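# Swap bottle for towel in pedal bin, lid closed

## Task

Lift the bottle out of the pedal bin and set it standing upright on the table. Then place the towel inside the bin and let the lid close. All of this must still hold once the robot has let go.

## Robot and tools

Robot: two arms. left_arm carries a five-finger left hand and its base is near (+0.023, +0.421, -0.001) m. right_arm carries a right hand and its base is near (-0.047, -0.348, 0) m. A post stands behind them. Scene frame: the origin is at table-top height, midway between the arms; +x points out over the table, +z up, and left_arm is on the +y side. Image left and right do not follow these names. Cameras: cam_high and cam_low (672x504), cam_left_wrist and cam_right_wrist (616x616).

Hand point: a point 0.15 m out from the wrist flange and 0.05 m in front of the palm. Its +z runs along the straight fingers, which reach 0.06-0.07 m past it. Its +y points out of the palm; the finger centre lines sit 0.06 m behind it along -y. On the right hand +x runs across the palm away from the thumb; on the left hand +x runs toward the thumb. A wrist bracket on the little-finger side sticks out about 0.10 m. When the fingers are level, the wrist can hang lower than the hand point (up to 0.11 m palm down, 0.23 m palm up) and may touch the table first.

Frames: reported hand poses and velocities are in each arm's own base frame. Pose offsets that you send are along the current Hand target's own axes.

Row layout (used by both motion tools): 28 numbers, each in [-1, 1], always covering both arms. Left arm: dx, dy, dz, rx, ry, rz; then little, ring, middle, index, thumb_bend, thumb_turn; then force_limit, speed. Right arm: the same 14 numbers in the same order. The six pose numbers are an offset from the Hand target at the start of the action or move. They are not an absolute pose. 1.0 equals 0.6 m of travel or 180 degrees of turn, and rx, ry, rz form one rotation vector. Six zeros mean no new request for that arm. Finger numbers: +1 is straight or open, -1 is curled. For thumb_turn, -1 places the thumb in front of the palm, opposite the fingers. force_limit runs from about 0 N at -1 to 10 N at +1 (15 N for the thumb motors). speed rises from near zero at -1 to full at +0.48 and stays full above that. Gripping sizes: a thumb-opposed grasp holds things about 0.035-0.065 m thick. A handle can be as thin as 0.025 m. A thumb-to-index pinch can hold a light item up to about 0.08 m. For a soft grip, close with speed at -0.94 or lower. To keep a hand unchanged, resend the eight hand numbers of its last executed row. If no row has run yet for that hand, send its hand_measured values, then hand_force_limit and hand_speed. Orientation changes are clipped to 32 degrees per control step.

execute_actions(actions, cameras): actions is a list of actions. Each action holds up to 15 rows, and each row is one 1/30 s step. Every row counts from the action's starting Hand target, not from the row before. A short action repeats its final row until step 15. Repeating an offset in a later action moves the arm further. An empty list returns camera images. cameras takes names, ["all"], or []. An unknown name invalidates the call.

move(target, speed, blend, stop_force, zero, blocking, cameras): drives each hand point in a straight line toward target. target is one 28-number row, or a list of up to 15 rows, and every row counts from the same starting Hand targets. speed is in m/s, from 0.002 to 3.6, default 0.25; turn rate is capped at twice that value in rad/s. blend is a corner radius in metres; the default 0 stops at each corner. stop_force, 3-120 N, ends an arm's path once the wrist sensor feels that much push against the motion. With stop_force, approach slowly (about 0.005 m/s) and give every row the same hand numbers. zero (default true) re-zeroes the sensor before the move. blocking=false returns early but cannot be used with stop_force. The path does not avoid obstacles or the other arm, and it stops after 10 s. A move is refused if the wrist would come near its arm's base axis. The result adds a 'move:' line with the outcome (done, off_target, moving, held, fault) and any limits (paced means the pose was clipped; held means steps were withheld).

wait(seconds 0-3600) lets time pass. stop brakes a running move. zoom_image(camera, region [x0,y0,x1,y1], at most 504 px per side) enlarges the latest image from that camera. show_instructions shows the reference pages. zero_wrist_force(arm) re-zeroes that arm's wrist sensor. finished_scene(scene=1) ends the scene for good.

Results: end_effector_position (m), end_effector_quat_wxyz and velocities, Hand target (the last commanded pose, which the next offset counts from; the hand often settles a little short of it), and hand_measured, hand_stopped_by (moving/target/force/stalled/fault) and hand_load_n (N, positive when something pushes a finger open; a drop to about 0 indicates a lost grip), all six values in motor order. Also reported: Wrist force and torque in end-effector axes, plus the peak reading; joint torques; and sometimes positions at individual steps. MOTOR HOT and OVER-TEMPERATURE FAULT lines warn of heating.

Avoid: dropping items even a little, letting go of moving items, and slamming. Never leave anything fallen off or set down off the table. Do not let the arms touch each other, and do not close a hand on the other hand. Do not hit fixed or heavy things or drive past firm contact. A joint torque over its limit (wrist 25.7 N m) or an outside force near 150 N freezes that arm for 10 s. Long stretched holds overheat the motors. Loose objects may be nudged at random.

Each tool is called in YAML: its name, and indented under it one key for each argument.

Reference images:

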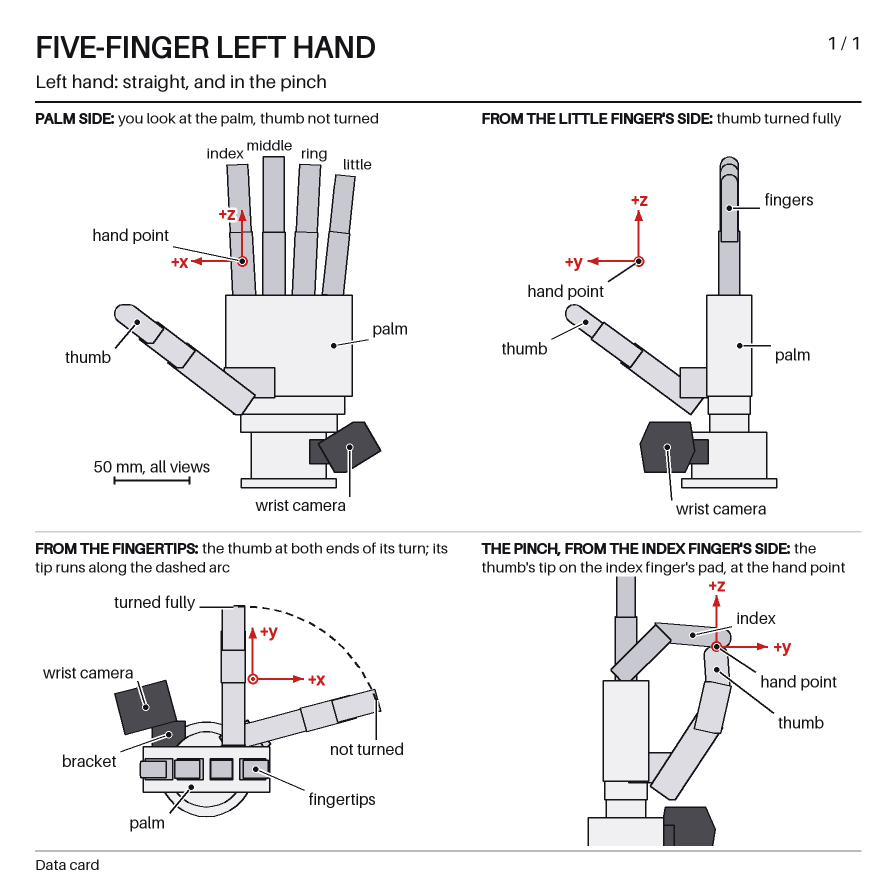

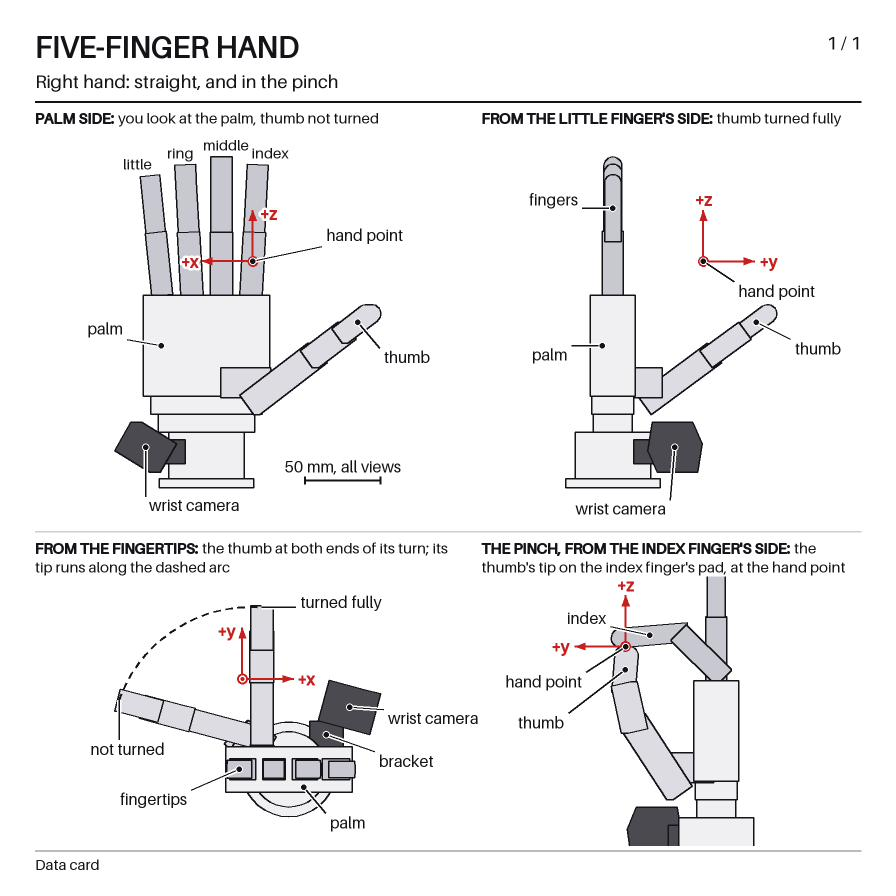

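## Session

execute_actions:
  actions: []

Scene clock: 0.00 s.
left_arm: end_effector_position=(+0.1196, -0.2823, +0.1536) hand_measured=(+1.000, +1.000, +1.000, +1.000, +1.000, +1.000) hand_load_n=(+0.0, +0.0, +0.0, +0.0, +0.0, +0.0) hand_stopped_by=(target, target, target, target, target, target) hand_force_limit=0.00 hand_speed=-0.80 end_effector_quat_wxyz=(-0.059, +0.931, -0.235, -0.273) | right_arm: end_effector_position=(+0.0550, +0.1206, +0.3221) hand_measured=(+1.000, +1.000, +1.000, +1.000, +1.000, +1.000) hand_load_n=(+0.0, +0.0, +0.0, +0.0, +0.0, +0.0) hand_stopped_by=(target, target, target, target, target, target) hand_force_limit=0.00 hand_speed=-0.80 end_effector_quat_wxyz=(-0.505, -0.360, +0.781, +0.072)
Joint positions: left_arm=[2.666 -1.86 -1.951 1.673 -1.562 1.592] | right_arm=[-0.047 -1.526 2.174 1.967 1.865 -2.311]
Joint velocities: within noise
Joint torques (N m): no reading
Wrist force (N): no reading
Wrist torque (N m): no reading
Wrist force, peak (N): no reading
Hand target: left_arm +0.1196, -0.2823, +0.1536; -0.059, +0.931, -0.235, -0.273 | right_arm +0.0550, +0.1206, +0.3221; -0.505, -0.360, +0.781, +0.072

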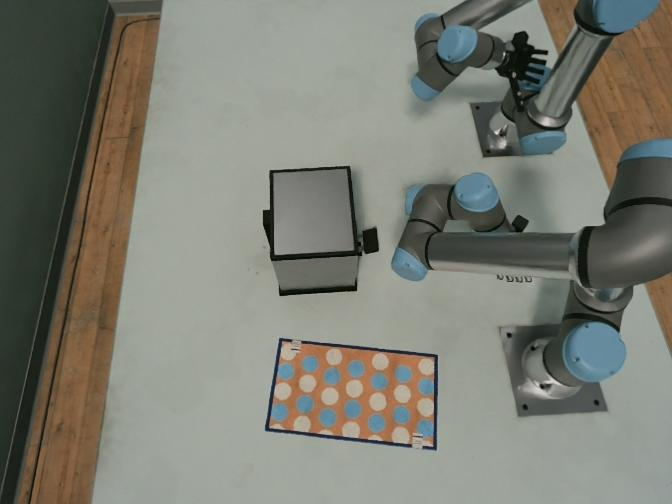

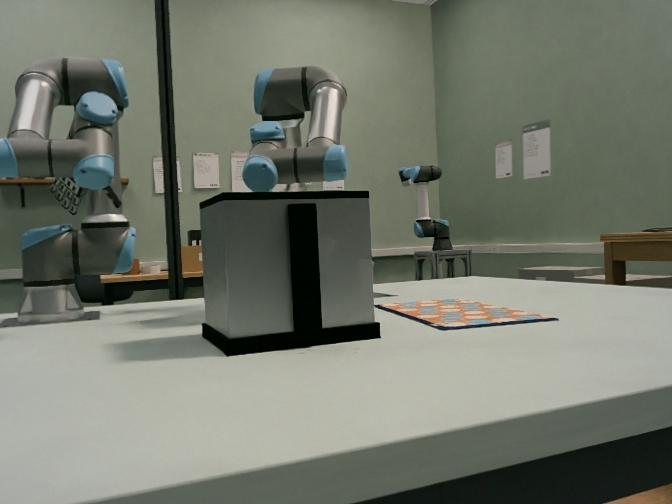

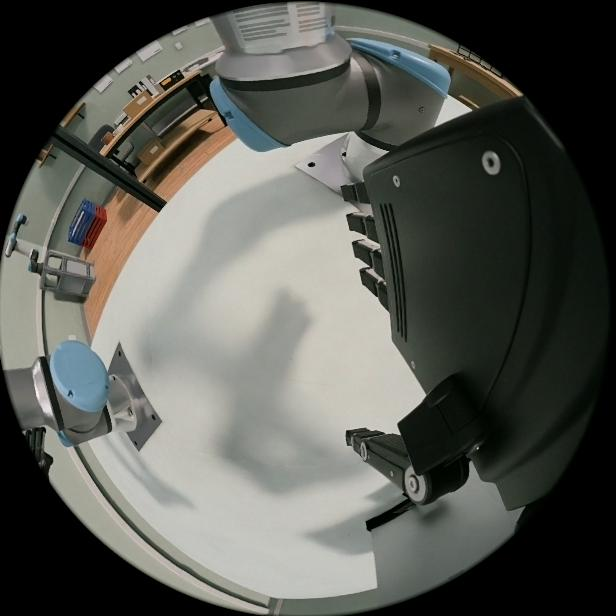

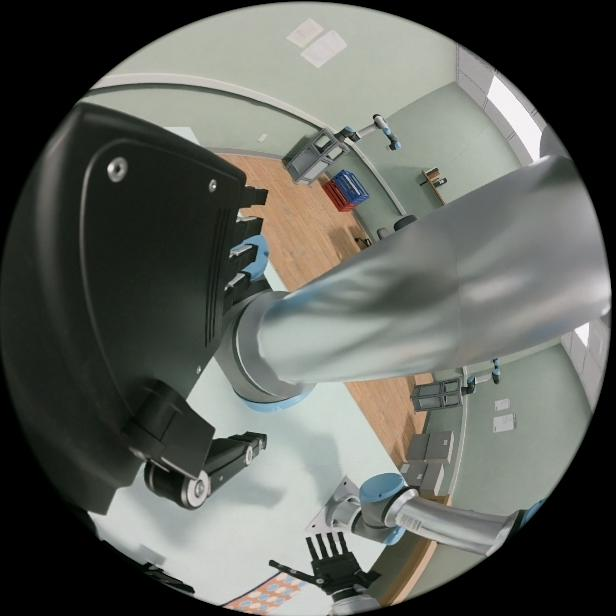

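zoom_image:
  camera: "cam_high"
  region: [220, 130, 460, 310]

zoom_image:
  camera: "cam_low"
  region: [180, 170, 420, 370]

Scaled by 2.100 from the camera's image (finer frame: 960x720).

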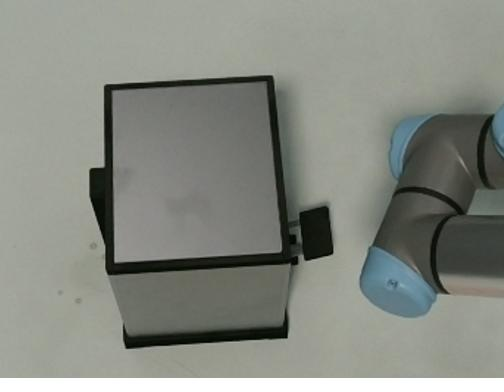

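Scaled by 2.100 from the camera's image (finer frame: 960x720).

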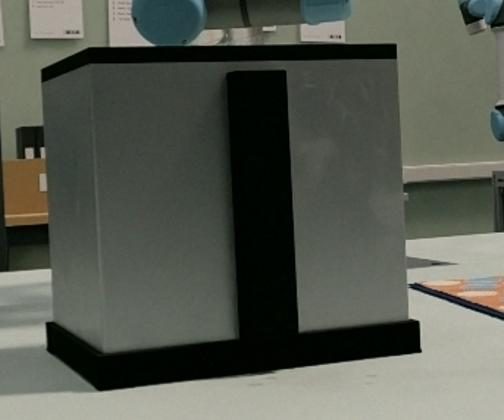

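move:
  target: [0,0,0,0,0,0,1,1,1,1,1,1,0,0,-0.144,0.001,-0.144,-0.260,-0.346,0.683,1,1,1,1,1,1,0,0]
  speed: 0.3
  cameras: ["all"]

Scene clock: 168.13 s.
left_arm: end_effector_position=(+0.1196, -0.2823, +0.1536) hand_measured=(+1.000, +1.000, +1.000, +1.000, +1.000, +1.000) hand_load_n=(+0.0, +0.0, +0.0, +0.0, +0.0, +0.0) hand_stopped_by=(target, target, target, target, target, target) hand_force_limit=0.00 hand_speed=0.00 end_effector_quat_wxyz=(-0.059, +0.931, -0.235, -0.273) | right_arm: end_effector_position=(+0.0779, +0.1395, +0.3168) hand_measured=(+1.000, +1.000, +1.000, +1.000, +1.000, +1.000) hand_load_n=(+0.0, +0.0, +0.0, +0.0, +0.0, +0.0) hand_stopped_by=(target, target, target, target, target, target) hand_force_limit=0.00 hand_speed=0.00 end_effector_quat_wxyz=(-0.432, -0.081, +0.896, +0.063)
Joint positions: left_arm=[2.666 -1.86 -1.951 1.673 -1.562 1.592] | right_arm=[-0.281 -1.699 2.168 1.992 1.747 -1.946]
Joint torques (N m): left_arm=[-0.82 26.61 12.68 -3.08 -0.16 0.09] | right_arm=[6.71 -1.41 -2.57 0.34 2.83 -1.83]
Wrist force (N): left_arm=[0.1 0.0 0.0] | right_arm=[0.0 0.6 0.1]
Wrist torque (N m): left_arm=[-0.01 -0.02 0.01] | right_arm=[0.07 -0.03 0.19]
Wrist force, peak (N): left_arm=[0.2 0.2 -0.5] | right_arm=[1.4 0.9 0.3]
Hand target: left_arm +0.1196, -0.2823, +0.1536; -0.059, +0.931, -0.235, -0.273 | right_arm +0.0779, +0.1395, +0.3168; -0.432, -0.081, +0.896, +0.063 (not the last commanded pose)
Off the commanded pose: left_arm 0.000 m, 0 deg | right_arm 0.092 m, 110 deg.
move: held (right_arm; a check stopped the path); limits=held
pose unreachable (right arm): on one or more control steps of this call, first in action 0 (counted from 0), this arm could not follow its commanded pose, so it was not sent that pose on those steps. It may still have moved: this result reports where it is.
cause: moving toward the commanded pose would bring two parts of the arm too close to each other (joints 3 (elbow) to 6 (wrist 3) lie between them).

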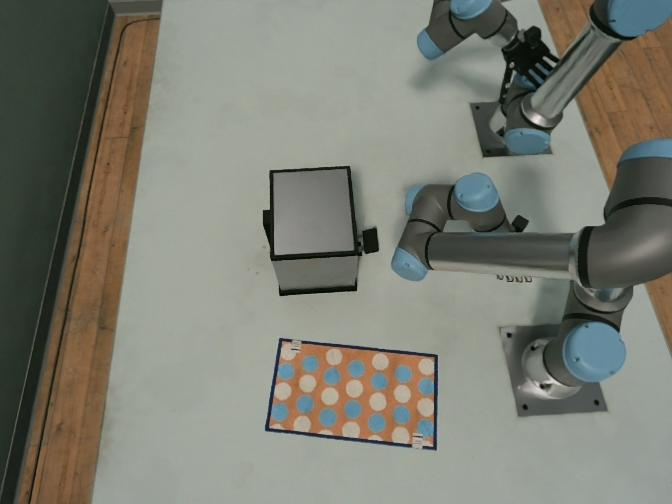

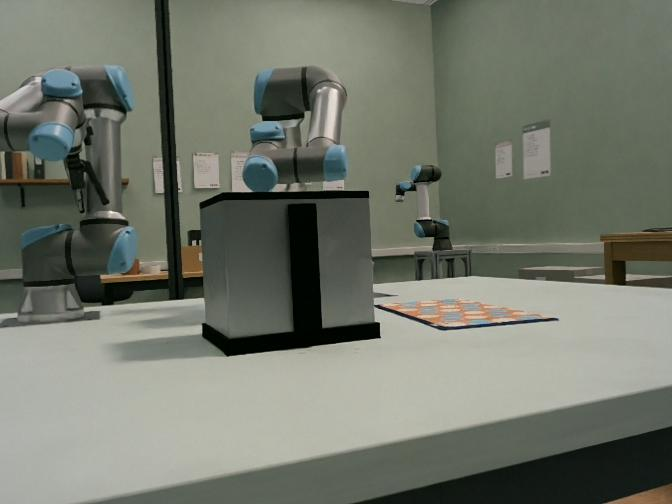

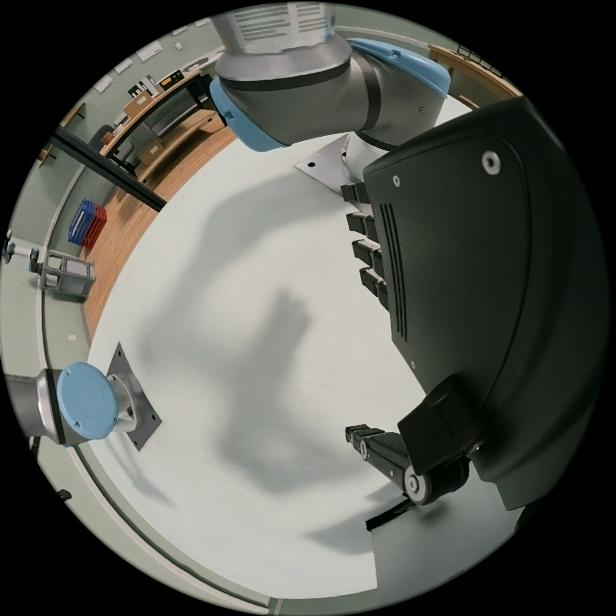

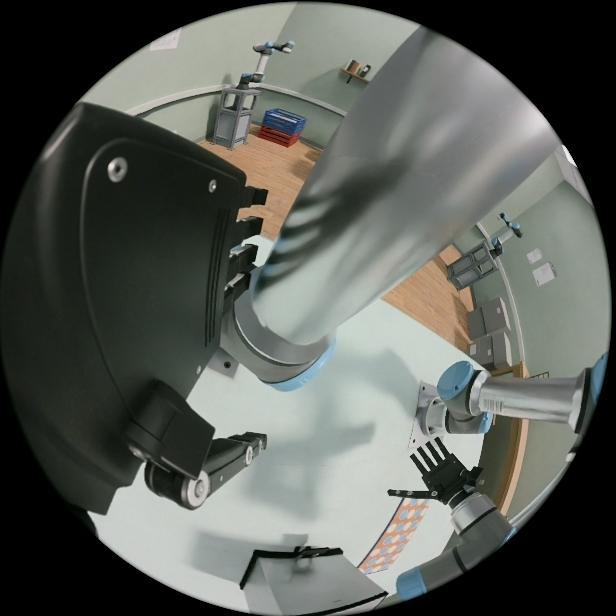

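move:
  target:
    - [0,0,0,0,0,0,1,1,1,1,1,1,0,0,-0.176,0.028,-0.291,0,0,0,1,1,1,1,1,1,0,0]
    - [0,0,0,0,0,0,1,1,1,1,1,1,0,0,-0.176,0.028,-0.291,-0.194,-0.261,0.515,1,1,1,1,1,1,0,0]
  speed: 0.4
  blend: 0.03
  cameras: ["all"]

Scene clock: 194.23 s.
left_arm: end_effector_position=(+0.1196, -0.2823, +0.1536) hand_measured=(+1.000, +1.000, +1.000, +1.000, +1.000, +1.000) hand_load_n=(+0.0, +0.5, +0.0, +0.0, +0.0, +0.0) hand_stopped_by=(target, target, target, target, target, target) hand_force_limit=0.00 hand_speed=0.00 end_effector_quat_wxyz=(-0.059, +0.931, -0.235, -0.273) | right_arm: end_effector_position=(+0.2781, +0.1694, +0.3473) hand_measured=(+1.000, +1.000, +1.000, +1.000, +1.000, +1.000) hand_load_n=(+0.0, +0.0, +0.0, +0.0, +0.0, +0.0) hand_stopped_by=(target, target, target, target, target, target) hand_force_limit=0.00 hand_speed=0.00 end_effector_quat_wxyz=(+0.001, +0.707, +0.707, -0.001)
Joint positions: left_arm=[2.666 -1.86 -1.951 1.673 -1.562 1.592] | right_arm=[0.278 -1.636 1.609 1.599 1.573 0.278]
Joint torques (N m): left_arm=[-0.56 26.59 13.53 -3.11 -0.12 0.09] | right_arm=[6.7 -6.69 -30.34 0.35 2.65 2.24]
Wrist force (N): left_arm=[0.0 0.2 -0.2] | right_arm=[1.2 1.1 0.5]
Wrist torque (N m): left_arm=[0.04 -0.01 0.00] | right_arm=[0.17 -0.10 0.03]
Wrist force, peak (N): left_arm=[0.1 -0.2 -0.5] | right_arm=[1.3 1.3 0.7]
Hand target: left_arm +0.1196, -0.2823, +0.1536; -0.059, +0.931, -0.235, -0.273 | right_arm +0.2781, +0.1694, +0.3473; +0.001, +0.707, +0.707, -0.001
Off the commanded pose: left_arm 0.000 m, 0 deg | right_arm 0.000 m, 0 deg.
move: done

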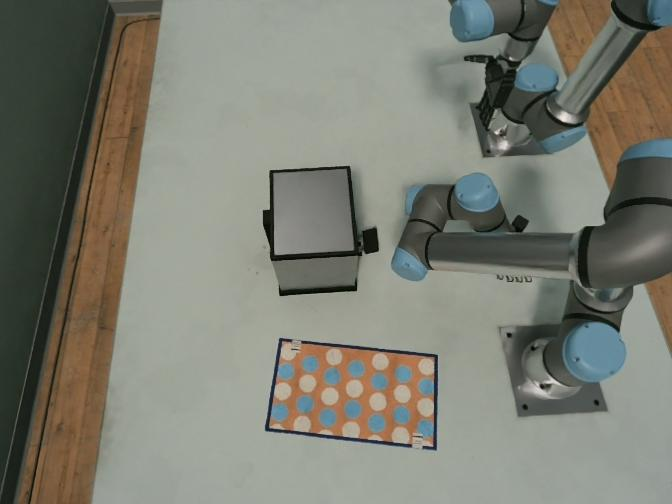

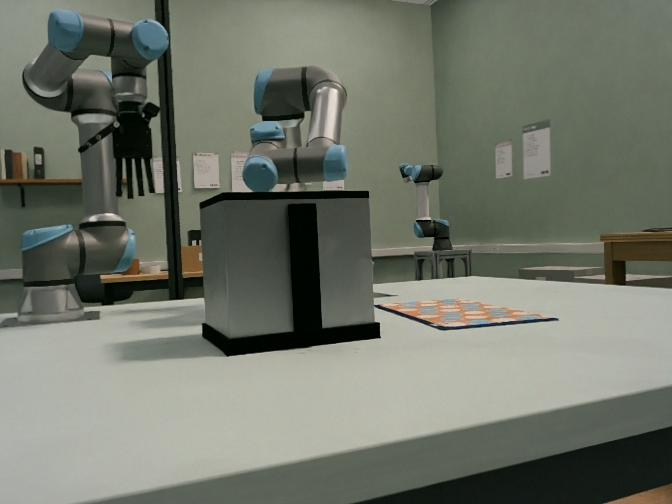

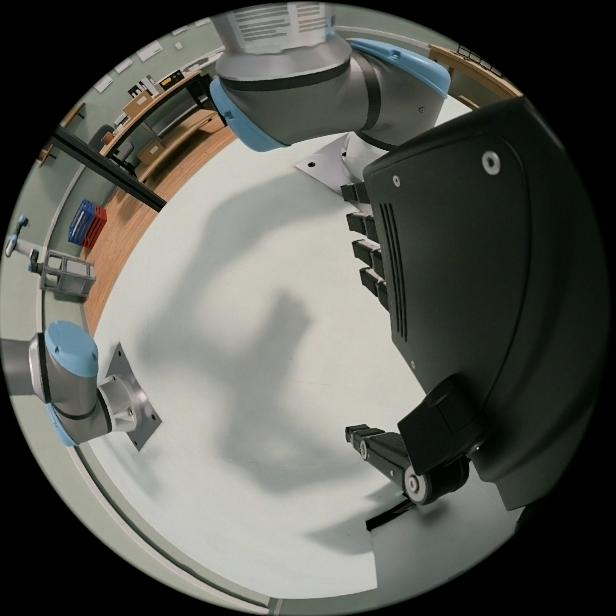

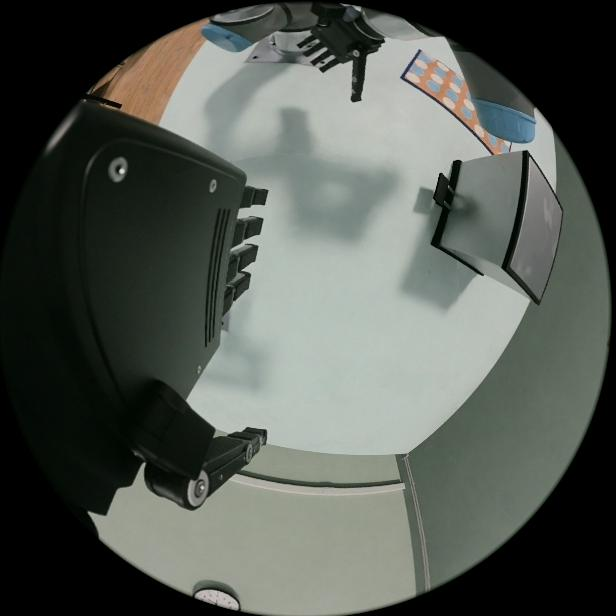

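zoom_image:
  camera: "cam_high"
  region: [400, 0, 600, 200]

zoom_image:
  camera: "cam_low"
  region: [40, 40, 240, 240]

zoom_image:
  camera: "cam_right_wrist"
  region: [380, 80, 600, 320]

Scaled by 2.520 from the camera's image (finer frame: 960x720).

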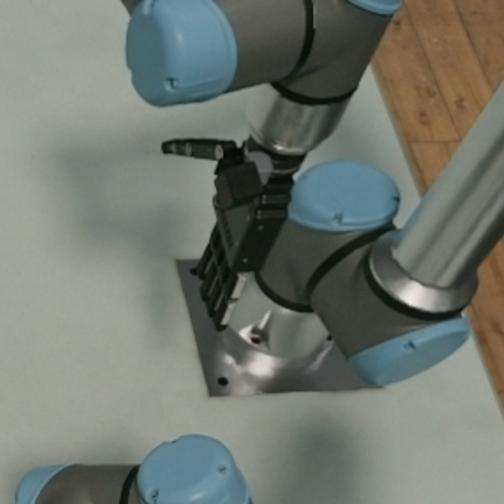

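Scaled by 2.520 from the camera's image (finer frame: 960x720).

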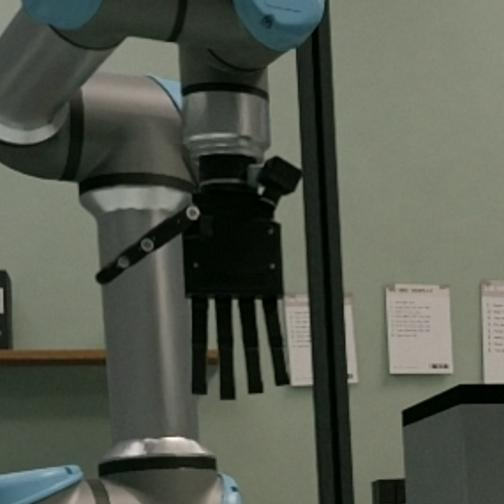

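Scaled by 2.100 from the camera's image (finer frame: 880x880).

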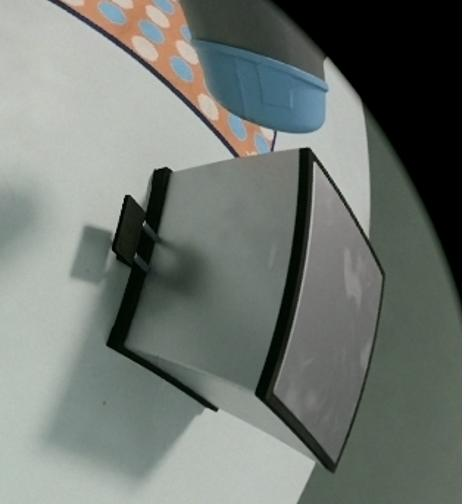

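move:
  target: [-0.005,-0.244,-0.488,-0.038,0.178,-0.153,1,1,1,1,1,1,0,0,0.132,0.248,0.162,0,0,0,1,1,1,1,1,1,0,0]
  speed: 0.3
  cameras: ["all"]

Scene clock: 364.77 s.
left_arm: end_effector_position=(+0.3271, -0.2215, +0.3995) hand_measured=(+1.000, +1.000, +1.000, +1.000, +1.000, +1.000) hand_load_n=(+0.0, +0.0, +0.0, +0.0, -0.5, +0.0) hand_stopped_by=(target, target, target, target, target, target) hand_force_limit=0.00 hand_speed=0.00 end_effector_quat_wxyz=(-0.001, +1.000, +0.000, +0.000) | right_arm: end_effector_position=(+0.4270, +0.2484, +0.2500) hand_measured=(+1.000, +1.000, +1.000, +1.000, +1.000, +1.000) hand_load_n=(+0.0, +0.0, +0.0, +0.0, +0.0, +0.0) hand_stopped_by=(target, target, target, target, target, target) hand_force_limit=0.00 hand_speed=0.00 end_effector_quat_wxyz=(+0.001, +0.707, +0.707, -0.001)
Joint positions: left_arm=[3.048 -1.624 -1.356 1.409 -1.572 1.478] | right_arm=[0.358 -1.201 1.352 1.421 1.573 0.359]
Joint torques (N m): left_arm=[6.21 14.25 30.16 -4.09 1.81 -1.57] | right_arm=[6.84 -25.27 -30.28 4.38 2.63 2.17]
Wrist force (N): left_arm=[0.2 0.6 -0.4] | right_arm=[1.2 1.5 0.5]
Wrist torque (N m): left_arm=[0.08 0.01 -0.06] | right_arm=[0.22 -0.12 0.04]
Wrist force, peak (N): left_arm=[0.7 -0.2 -1.1] | right_arm=[1.5 2.0 1.2]
Hand target: left_arm +0.3271, -0.2215, +0.3995; -0.001, +1.000, +0.000, +0.000 | right_arm +0.4270, +0.2484, +0.2500; +0.001, +0.707, +0.707, -0.001
Off the commanded pose: left_arm 0.000 m, 0 deg | right_arm 0.000 m, 0 deg.
move: done

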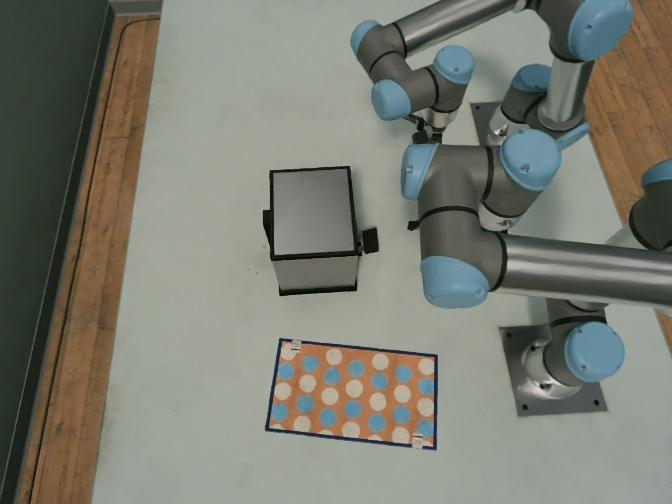

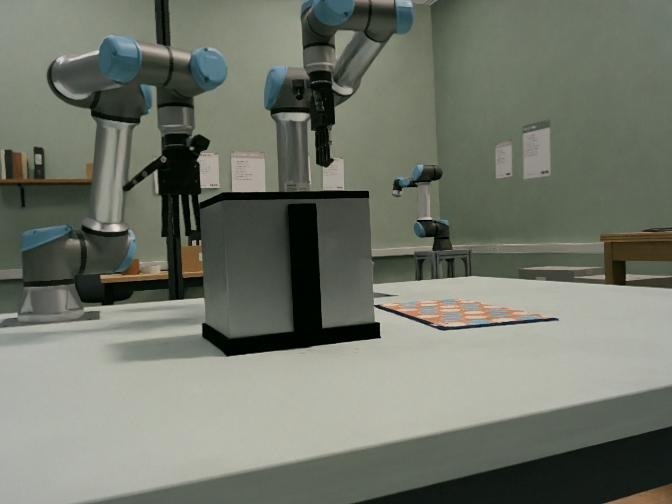

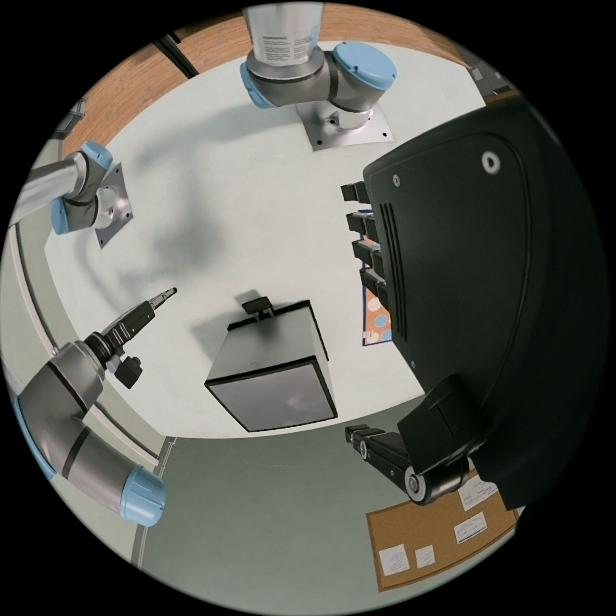

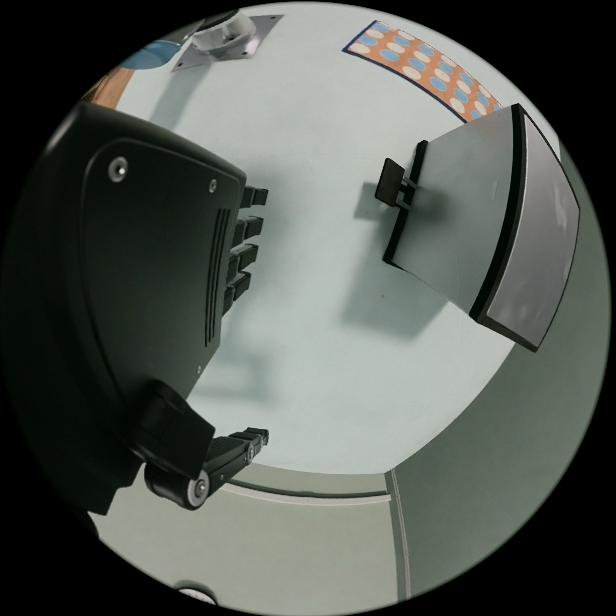

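move:
  target: [0,0,0,0,0,0,1,1,1,1,1,1,0,0,0.167,0.1,0.167,-0.0833,0,0,-1,-1,-1,-1,1,1,0,0]
  speed: 0.2
  cameras: ["all"]

Scene clock: 431.10 s.
left_arm: end_effector_position=(+0.3271, -0.2215, +0.3995) hand_measured=(+1.000, +1.000, +1.000, +1.000, +1.000, +1.000) hand_load_n=(+0.0, +0.0, +0.0, +0.0, +0.0, +0.0) hand_stopped_by=(target, target, target, target, target, target) hand_force_limit=0.00 hand_speed=0.00 end_effector_quat_wxyz=(-0.001, +1.000, +0.000, +0.000) | right_arm: end_effector_position=(+0.4870, +0.3483, +0.1497) hand_measured=(-1.000, -1.000, -1.000, -1.000, +1.000, +1.000) hand_load_n=(+0.5, +0.0, +0.5, +0.0, +0.0, +0.0) hand_stopped_by=(target, target, target, target, target, target) hand_force_limit=0.00 hand_speed=0.00 end_effector_quat_wxyz=(+0.093, +0.701, +0.701, +0.092)
Joint positions: left_arm=[3.048 -1.624 -1.356 1.409 -1.572 1.478] | right_arm=[0.55 -0.991 1.303 1.035 1.708 0.535]
Joint torques (N m): left_arm=[6.03 13.88 30.42 -4.19 -0.52 -1.45] | right_arm=[6.18 -32.32 -29.83 -0.43 2.67 2.22]
Wrist force (N): left_arm=[0.4 0.4 -0.2] | right_arm=[1.3 0.2 0.5]
Wrist torque (N m): left_arm=[0.04 -0.01 -0.04] | right_arm=[0.07 -0.14 0.00]
Wrist force, peak (N): left_arm=[0.4 0.8 -0.4] | right_arm=[1.9 0.2 1.6]
Hand target: left_arm +0.3271, -0.2215, +0.3995; -0.001, +1.000, +0.000, +0.000 | right_arm +0.4870, +0.3484, +0.1496; +0.093, +0.701, +0.701, +0.092
Off the commanded pose: left_arm 0.000 m, 0 deg | right_arm 0.000 m, 0 deg.
move: done

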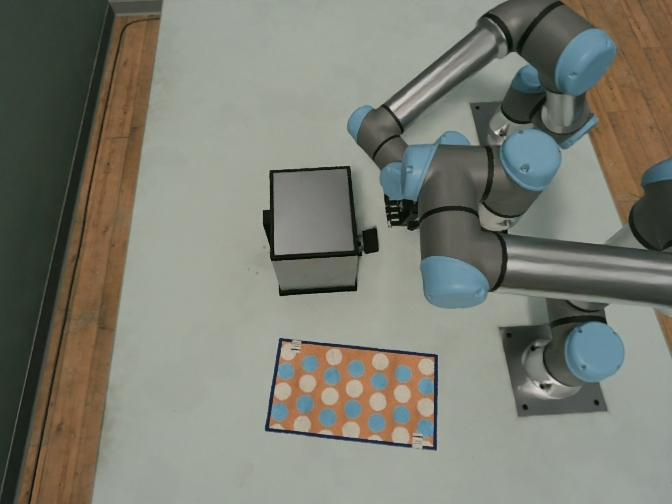

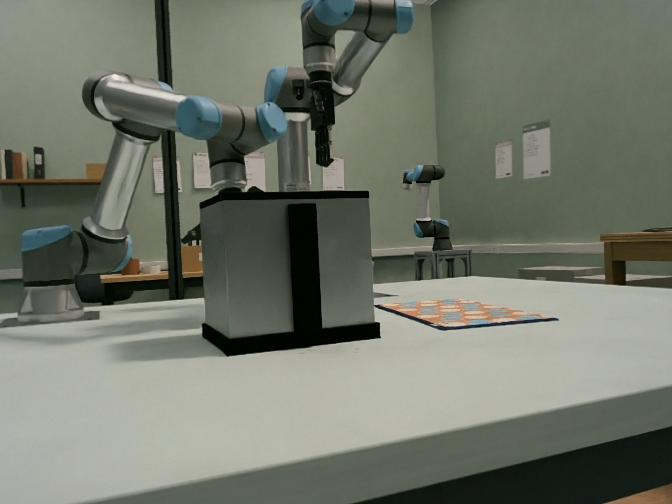

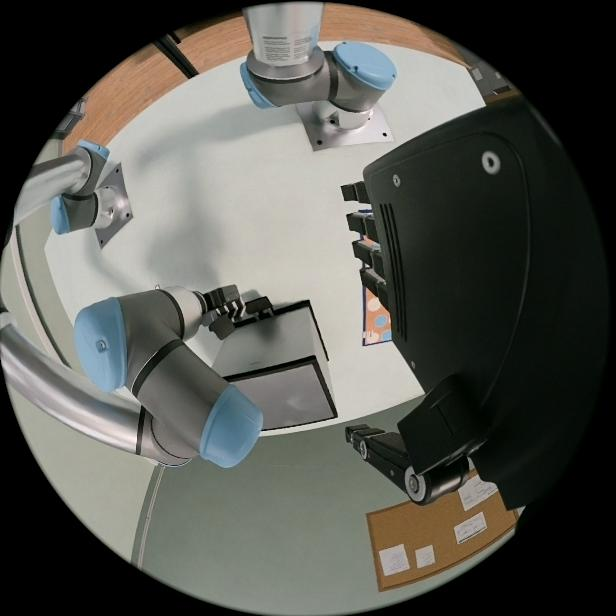

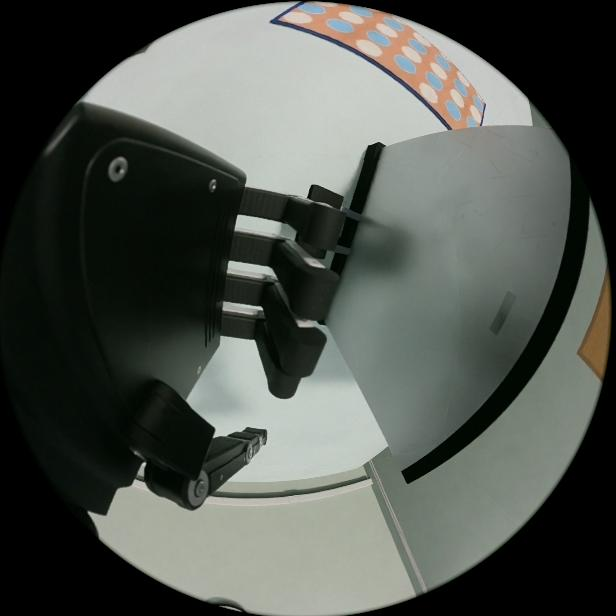

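zoom_image:
  camera: "cam_left_wrist"
  region: [140, 240, 380, 460]

zoom_image:
  camera: "cam_right_wrist"
  region: [200, 120, 460, 380]

zoom_image:
  camera: "cam_high"
  region: [330, 130, 470, 270]

Scaled by 2.100 from the camera's image (finer frame: 880x880).

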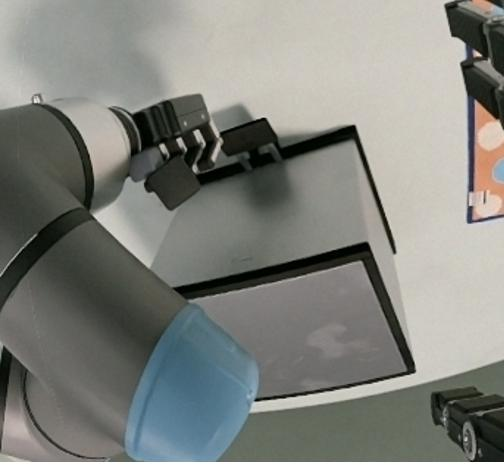

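Scaled by 1.938 from the camera's image (finer frame: 880x880).

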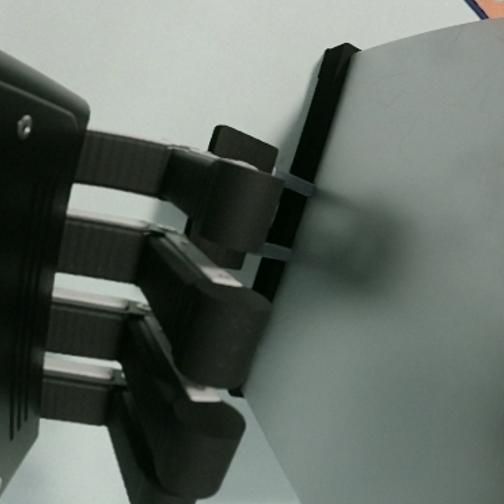

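Scaled by 3.600 from the camera's image (finer frame: 960x720).

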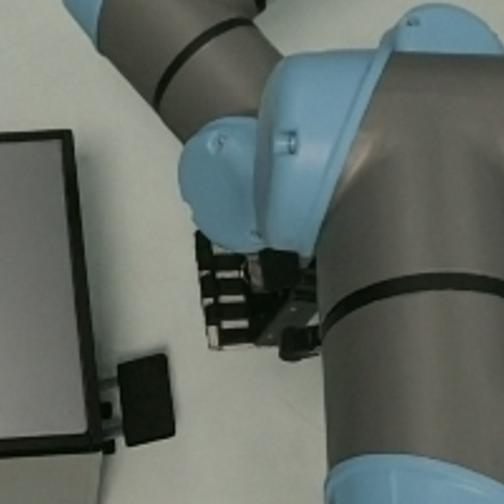

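move:
  target: [0,0,0,0,0,0,1,1,1,1,1,1,0,0,0.05,0.035,0.096,0,0,0,-1,-1,-1,-1,1,1,0,0]
  speed: 0.1
  stop_force: 8
  cameras: ["cam_high","cam_left_wrist","cam_right_wrist"]

zoom_image:
  camera: "cam_left_wrist"
  region: [180, 260, 340, 400]

zoom_image:
  camera: "cam_high"
  region: [330, 150, 430, 270]

Scene clock: 459.83 s.
left_arm: end_effector_position=(+0.3271, -0.2215, +0.3995) hand_measured=(+1.000, +1.000, +1.000, +1.000, +1.000, +1.000) hand_load_n=(+0.0, +0.0, +0.0, +0.0, +0.0, +0.0) hand_stopped_by=(target, target, target, target, target, target) hand_force_limit=0.00 hand_speed=0.00 end_effector_quat_wxyz=(-0.001, +1.000, +0.000, +0.000) | right_arm: end_effector_position=(+0.5222, +0.3783, +0.0994) hand_measured=(-1.000, -1.000, -1.000, -1.000, +1.000, +1.000) hand_load_n=(+0.0, +0.0, +0.5, +0.0, +0.0, +0.0) hand_stopped_by=(target, target, target, target, target, target) hand_force_limit=0.00 hand_speed=0.00 end_effector_quat_wxyz=(+0.093, +0.701, +0.701, +0.092)
Joint positions: left_arm=[3.048 -1.624 -1.356 1.409 -1.572 1.478] | right_arm=[0.563 -0.839 1.181 1.007 1.711 0.547]
Joint torques (N m): left_arm=[3.25 14.38 30.09 -4.12 -0.57 -1.39] | right_arm=[6.74 -37.01 -30.16 4.1 3.01 2.15]
Wrist force (N): left_arm=[0.2 0.3 -0.5] | right_arm=[1.2 0.2 0.4]
Wrist torque (N m): left_arm=[0.06 0.02 -0.06] | right_arm=[0.07 -0.12 -0.01]
Wrist force, peak (N): left_arm=[0.5 0.7 -0.4] | right_arm=[1.4 0.5 0.9]
Hand target: left_arm +0.3271, -0.2215, +0.3995; -0.001, +1.000, +0.000, +0.000 | right_arm +0.5222, +0.3783, +0.0994; +0.093, +0.701, +0.701, +0.092
Off the commanded pose: left_arm 0.000 m, 0 deg | right_arm 0.000 m, 0 deg.
move: done

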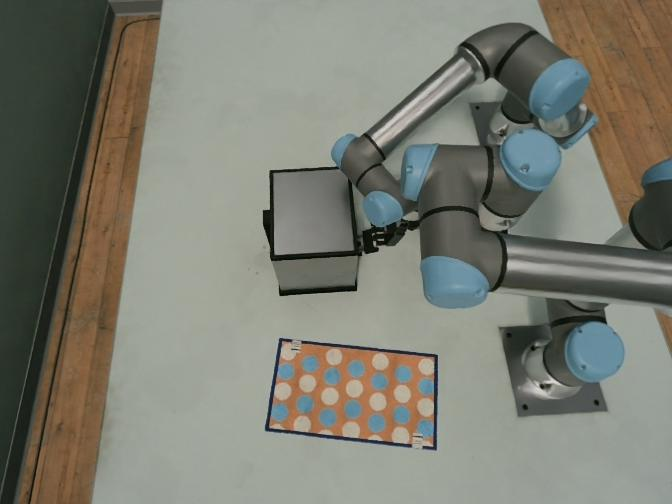

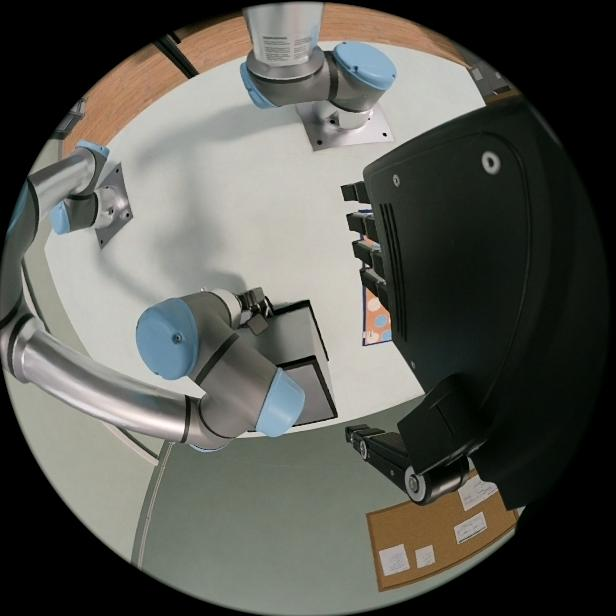

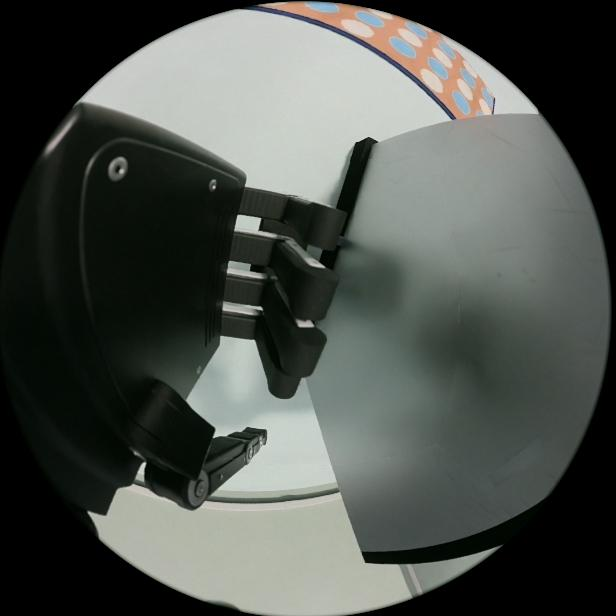

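Scaled by 3.150 from the camera's image (finer frame: 880x880).

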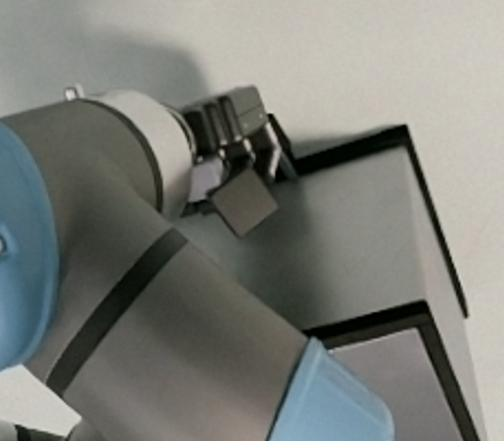

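Scaled by 4.200 from the camera's image (finer frame: 960x720).

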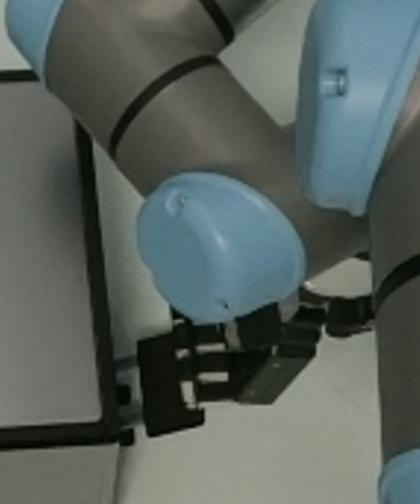

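move:
  target: [0,0,0,0,0,0,1,1,1,1,1,1,0,0,-0.03,0.023,0.0235,0,0,0,-1,-1,-1,-1,1,1,0,0]
  speed: 0.05
  stop_force: 8
  cameras: ["cam_high","cam_left_wrist","cam_right_wrist"]

zoom_image:
  camera: "cam_left_wrist"
  region: [180, 260, 340, 400]

zoom_image:
  camera: "cam_right_wrist"
  region: [200, 120, 440, 360]

zoom_image:
  camera: "cam_high"
  region: [330, 150, 430, 270]

Scene clock: 490.77 s.
left_arm: end_effector_position=(+0.3271, -0.2215, +0.3995) hand_measured=(+1.000, +1.000, +1.000, +1.000, +1.000, +1.000) hand_load_n=(+0.0, +0.0, +0.0, +0.0, +0.0, +0.0) hand_stopped_by=(target, target, target, target, target, target) hand_force_limit=0.00 hand_speed=0.00 end_effector_quat_wxyz=(-0.001, +1.000, +0.000, +0.000) | right_arm: end_effector_position=(+0.5392, +0.3602, +0.0894) hand_measured=(-1.000, -1.000, -1.000, -1.000, +1.000, +1.000) hand_load_n=(+0.0, +0.5, +0.0, +0.0, +0.0, +0.0) hand_stopped_by=(target, target, target, target, target, target) hand_force_limit=0.00 hand_speed=0.00 end_effector_quat_wxyz=(+0.093, +0.701, +0.701, +0.092)
Joint positions: left_arm=[3.048 -1.624 -1.356 1.409 -1.572 1.478] | right_arm=[0.519 -0.832 1.194 0.981 1.701 0.504]
Joint torques (N m): left_arm=[0.48 13.82 29.9 -4.14 -0.46 -1.39] | right_arm=[-7.72 -37.8 -5.75 -0.21 -2 -1.89]
Wrist force (N): left_arm=[0.5 0.4 -0.5] | right_arm=[0.9 0.5 0.6]
Wrist torque (N m): left_arm=[0.06 -0.03 -0.03] | right_arm=[0.12 -0.09 0.17]
Wrist force, peak (N): left_arm=[0.5 0.6 -0.7] | right_arm=[1.5 0.3 0.4]
Hand target: left_arm +0.3271, -0.2215, +0.3995; -0.001, +1.000, +0.000, +0.000 | right_arm +0.5392, +0.3602, +0.0894; +0.093, +0.701, +0.701, +0.092
Off the commanded pose: left_arm 0.000 m, 0 deg | right_arm 0.000 m, 0 deg.
move: done

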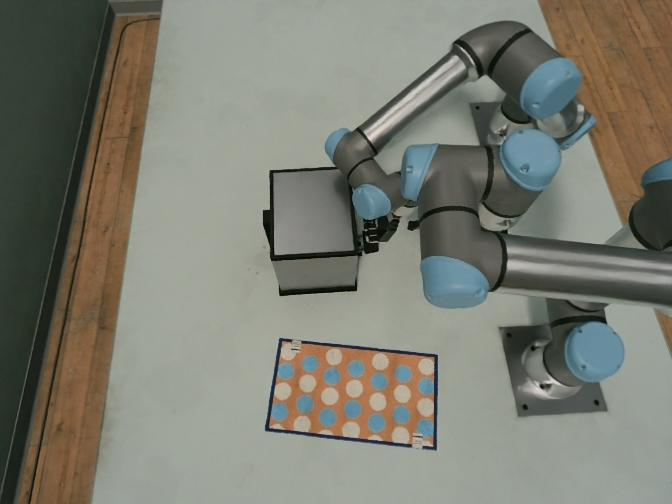

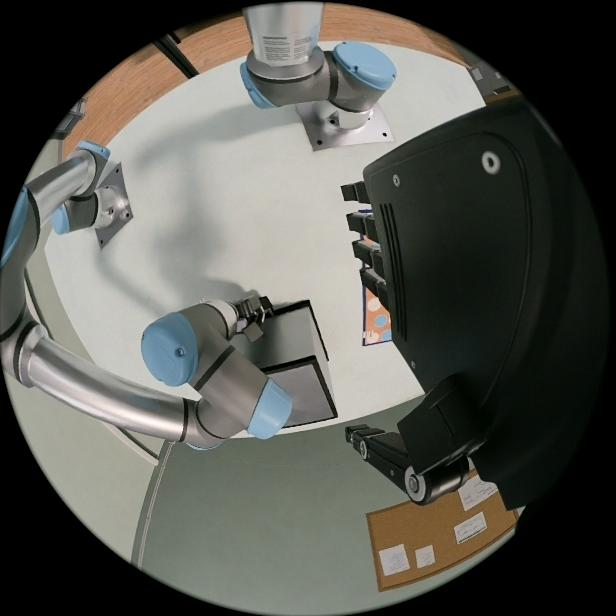

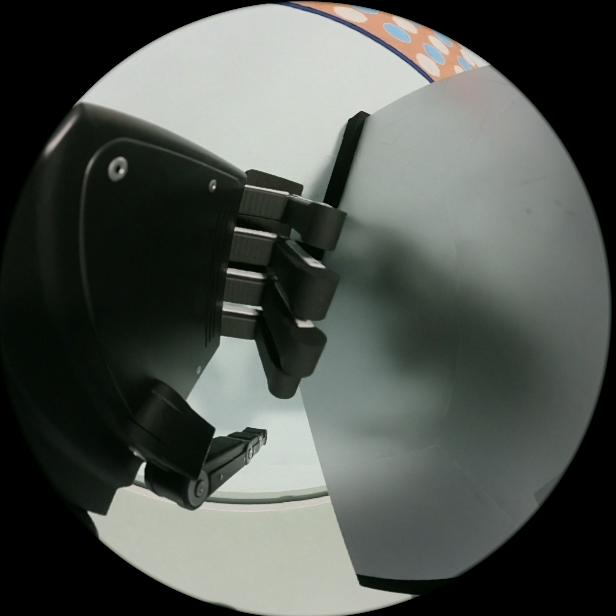

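Scaled by 3.150 from the camera's image (finer frame: 880x880).

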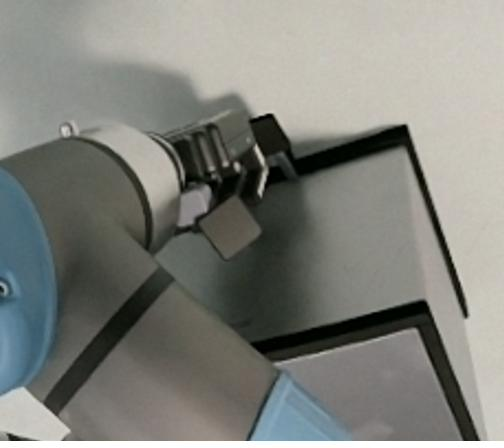

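Scaled by 2.100 from the camera's image (finer frame: 880x880).

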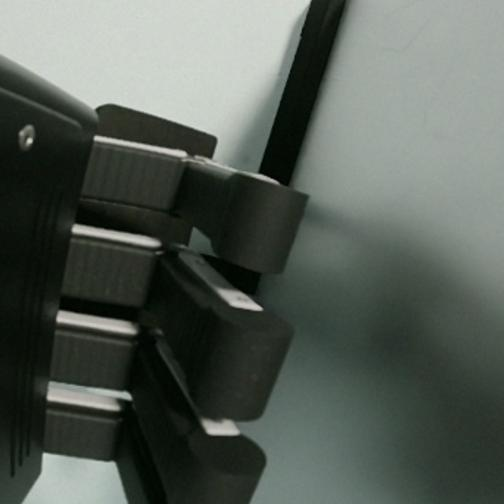

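Scaled by 4.200 from the camera's image (finer frame: 960x720).

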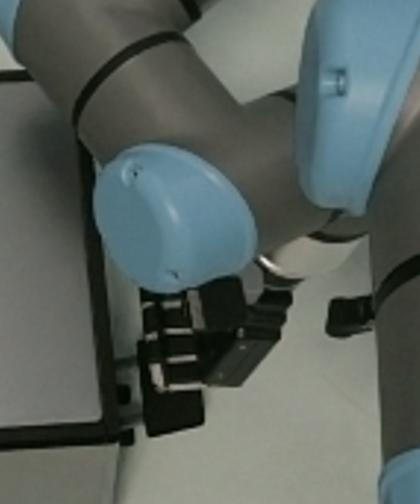

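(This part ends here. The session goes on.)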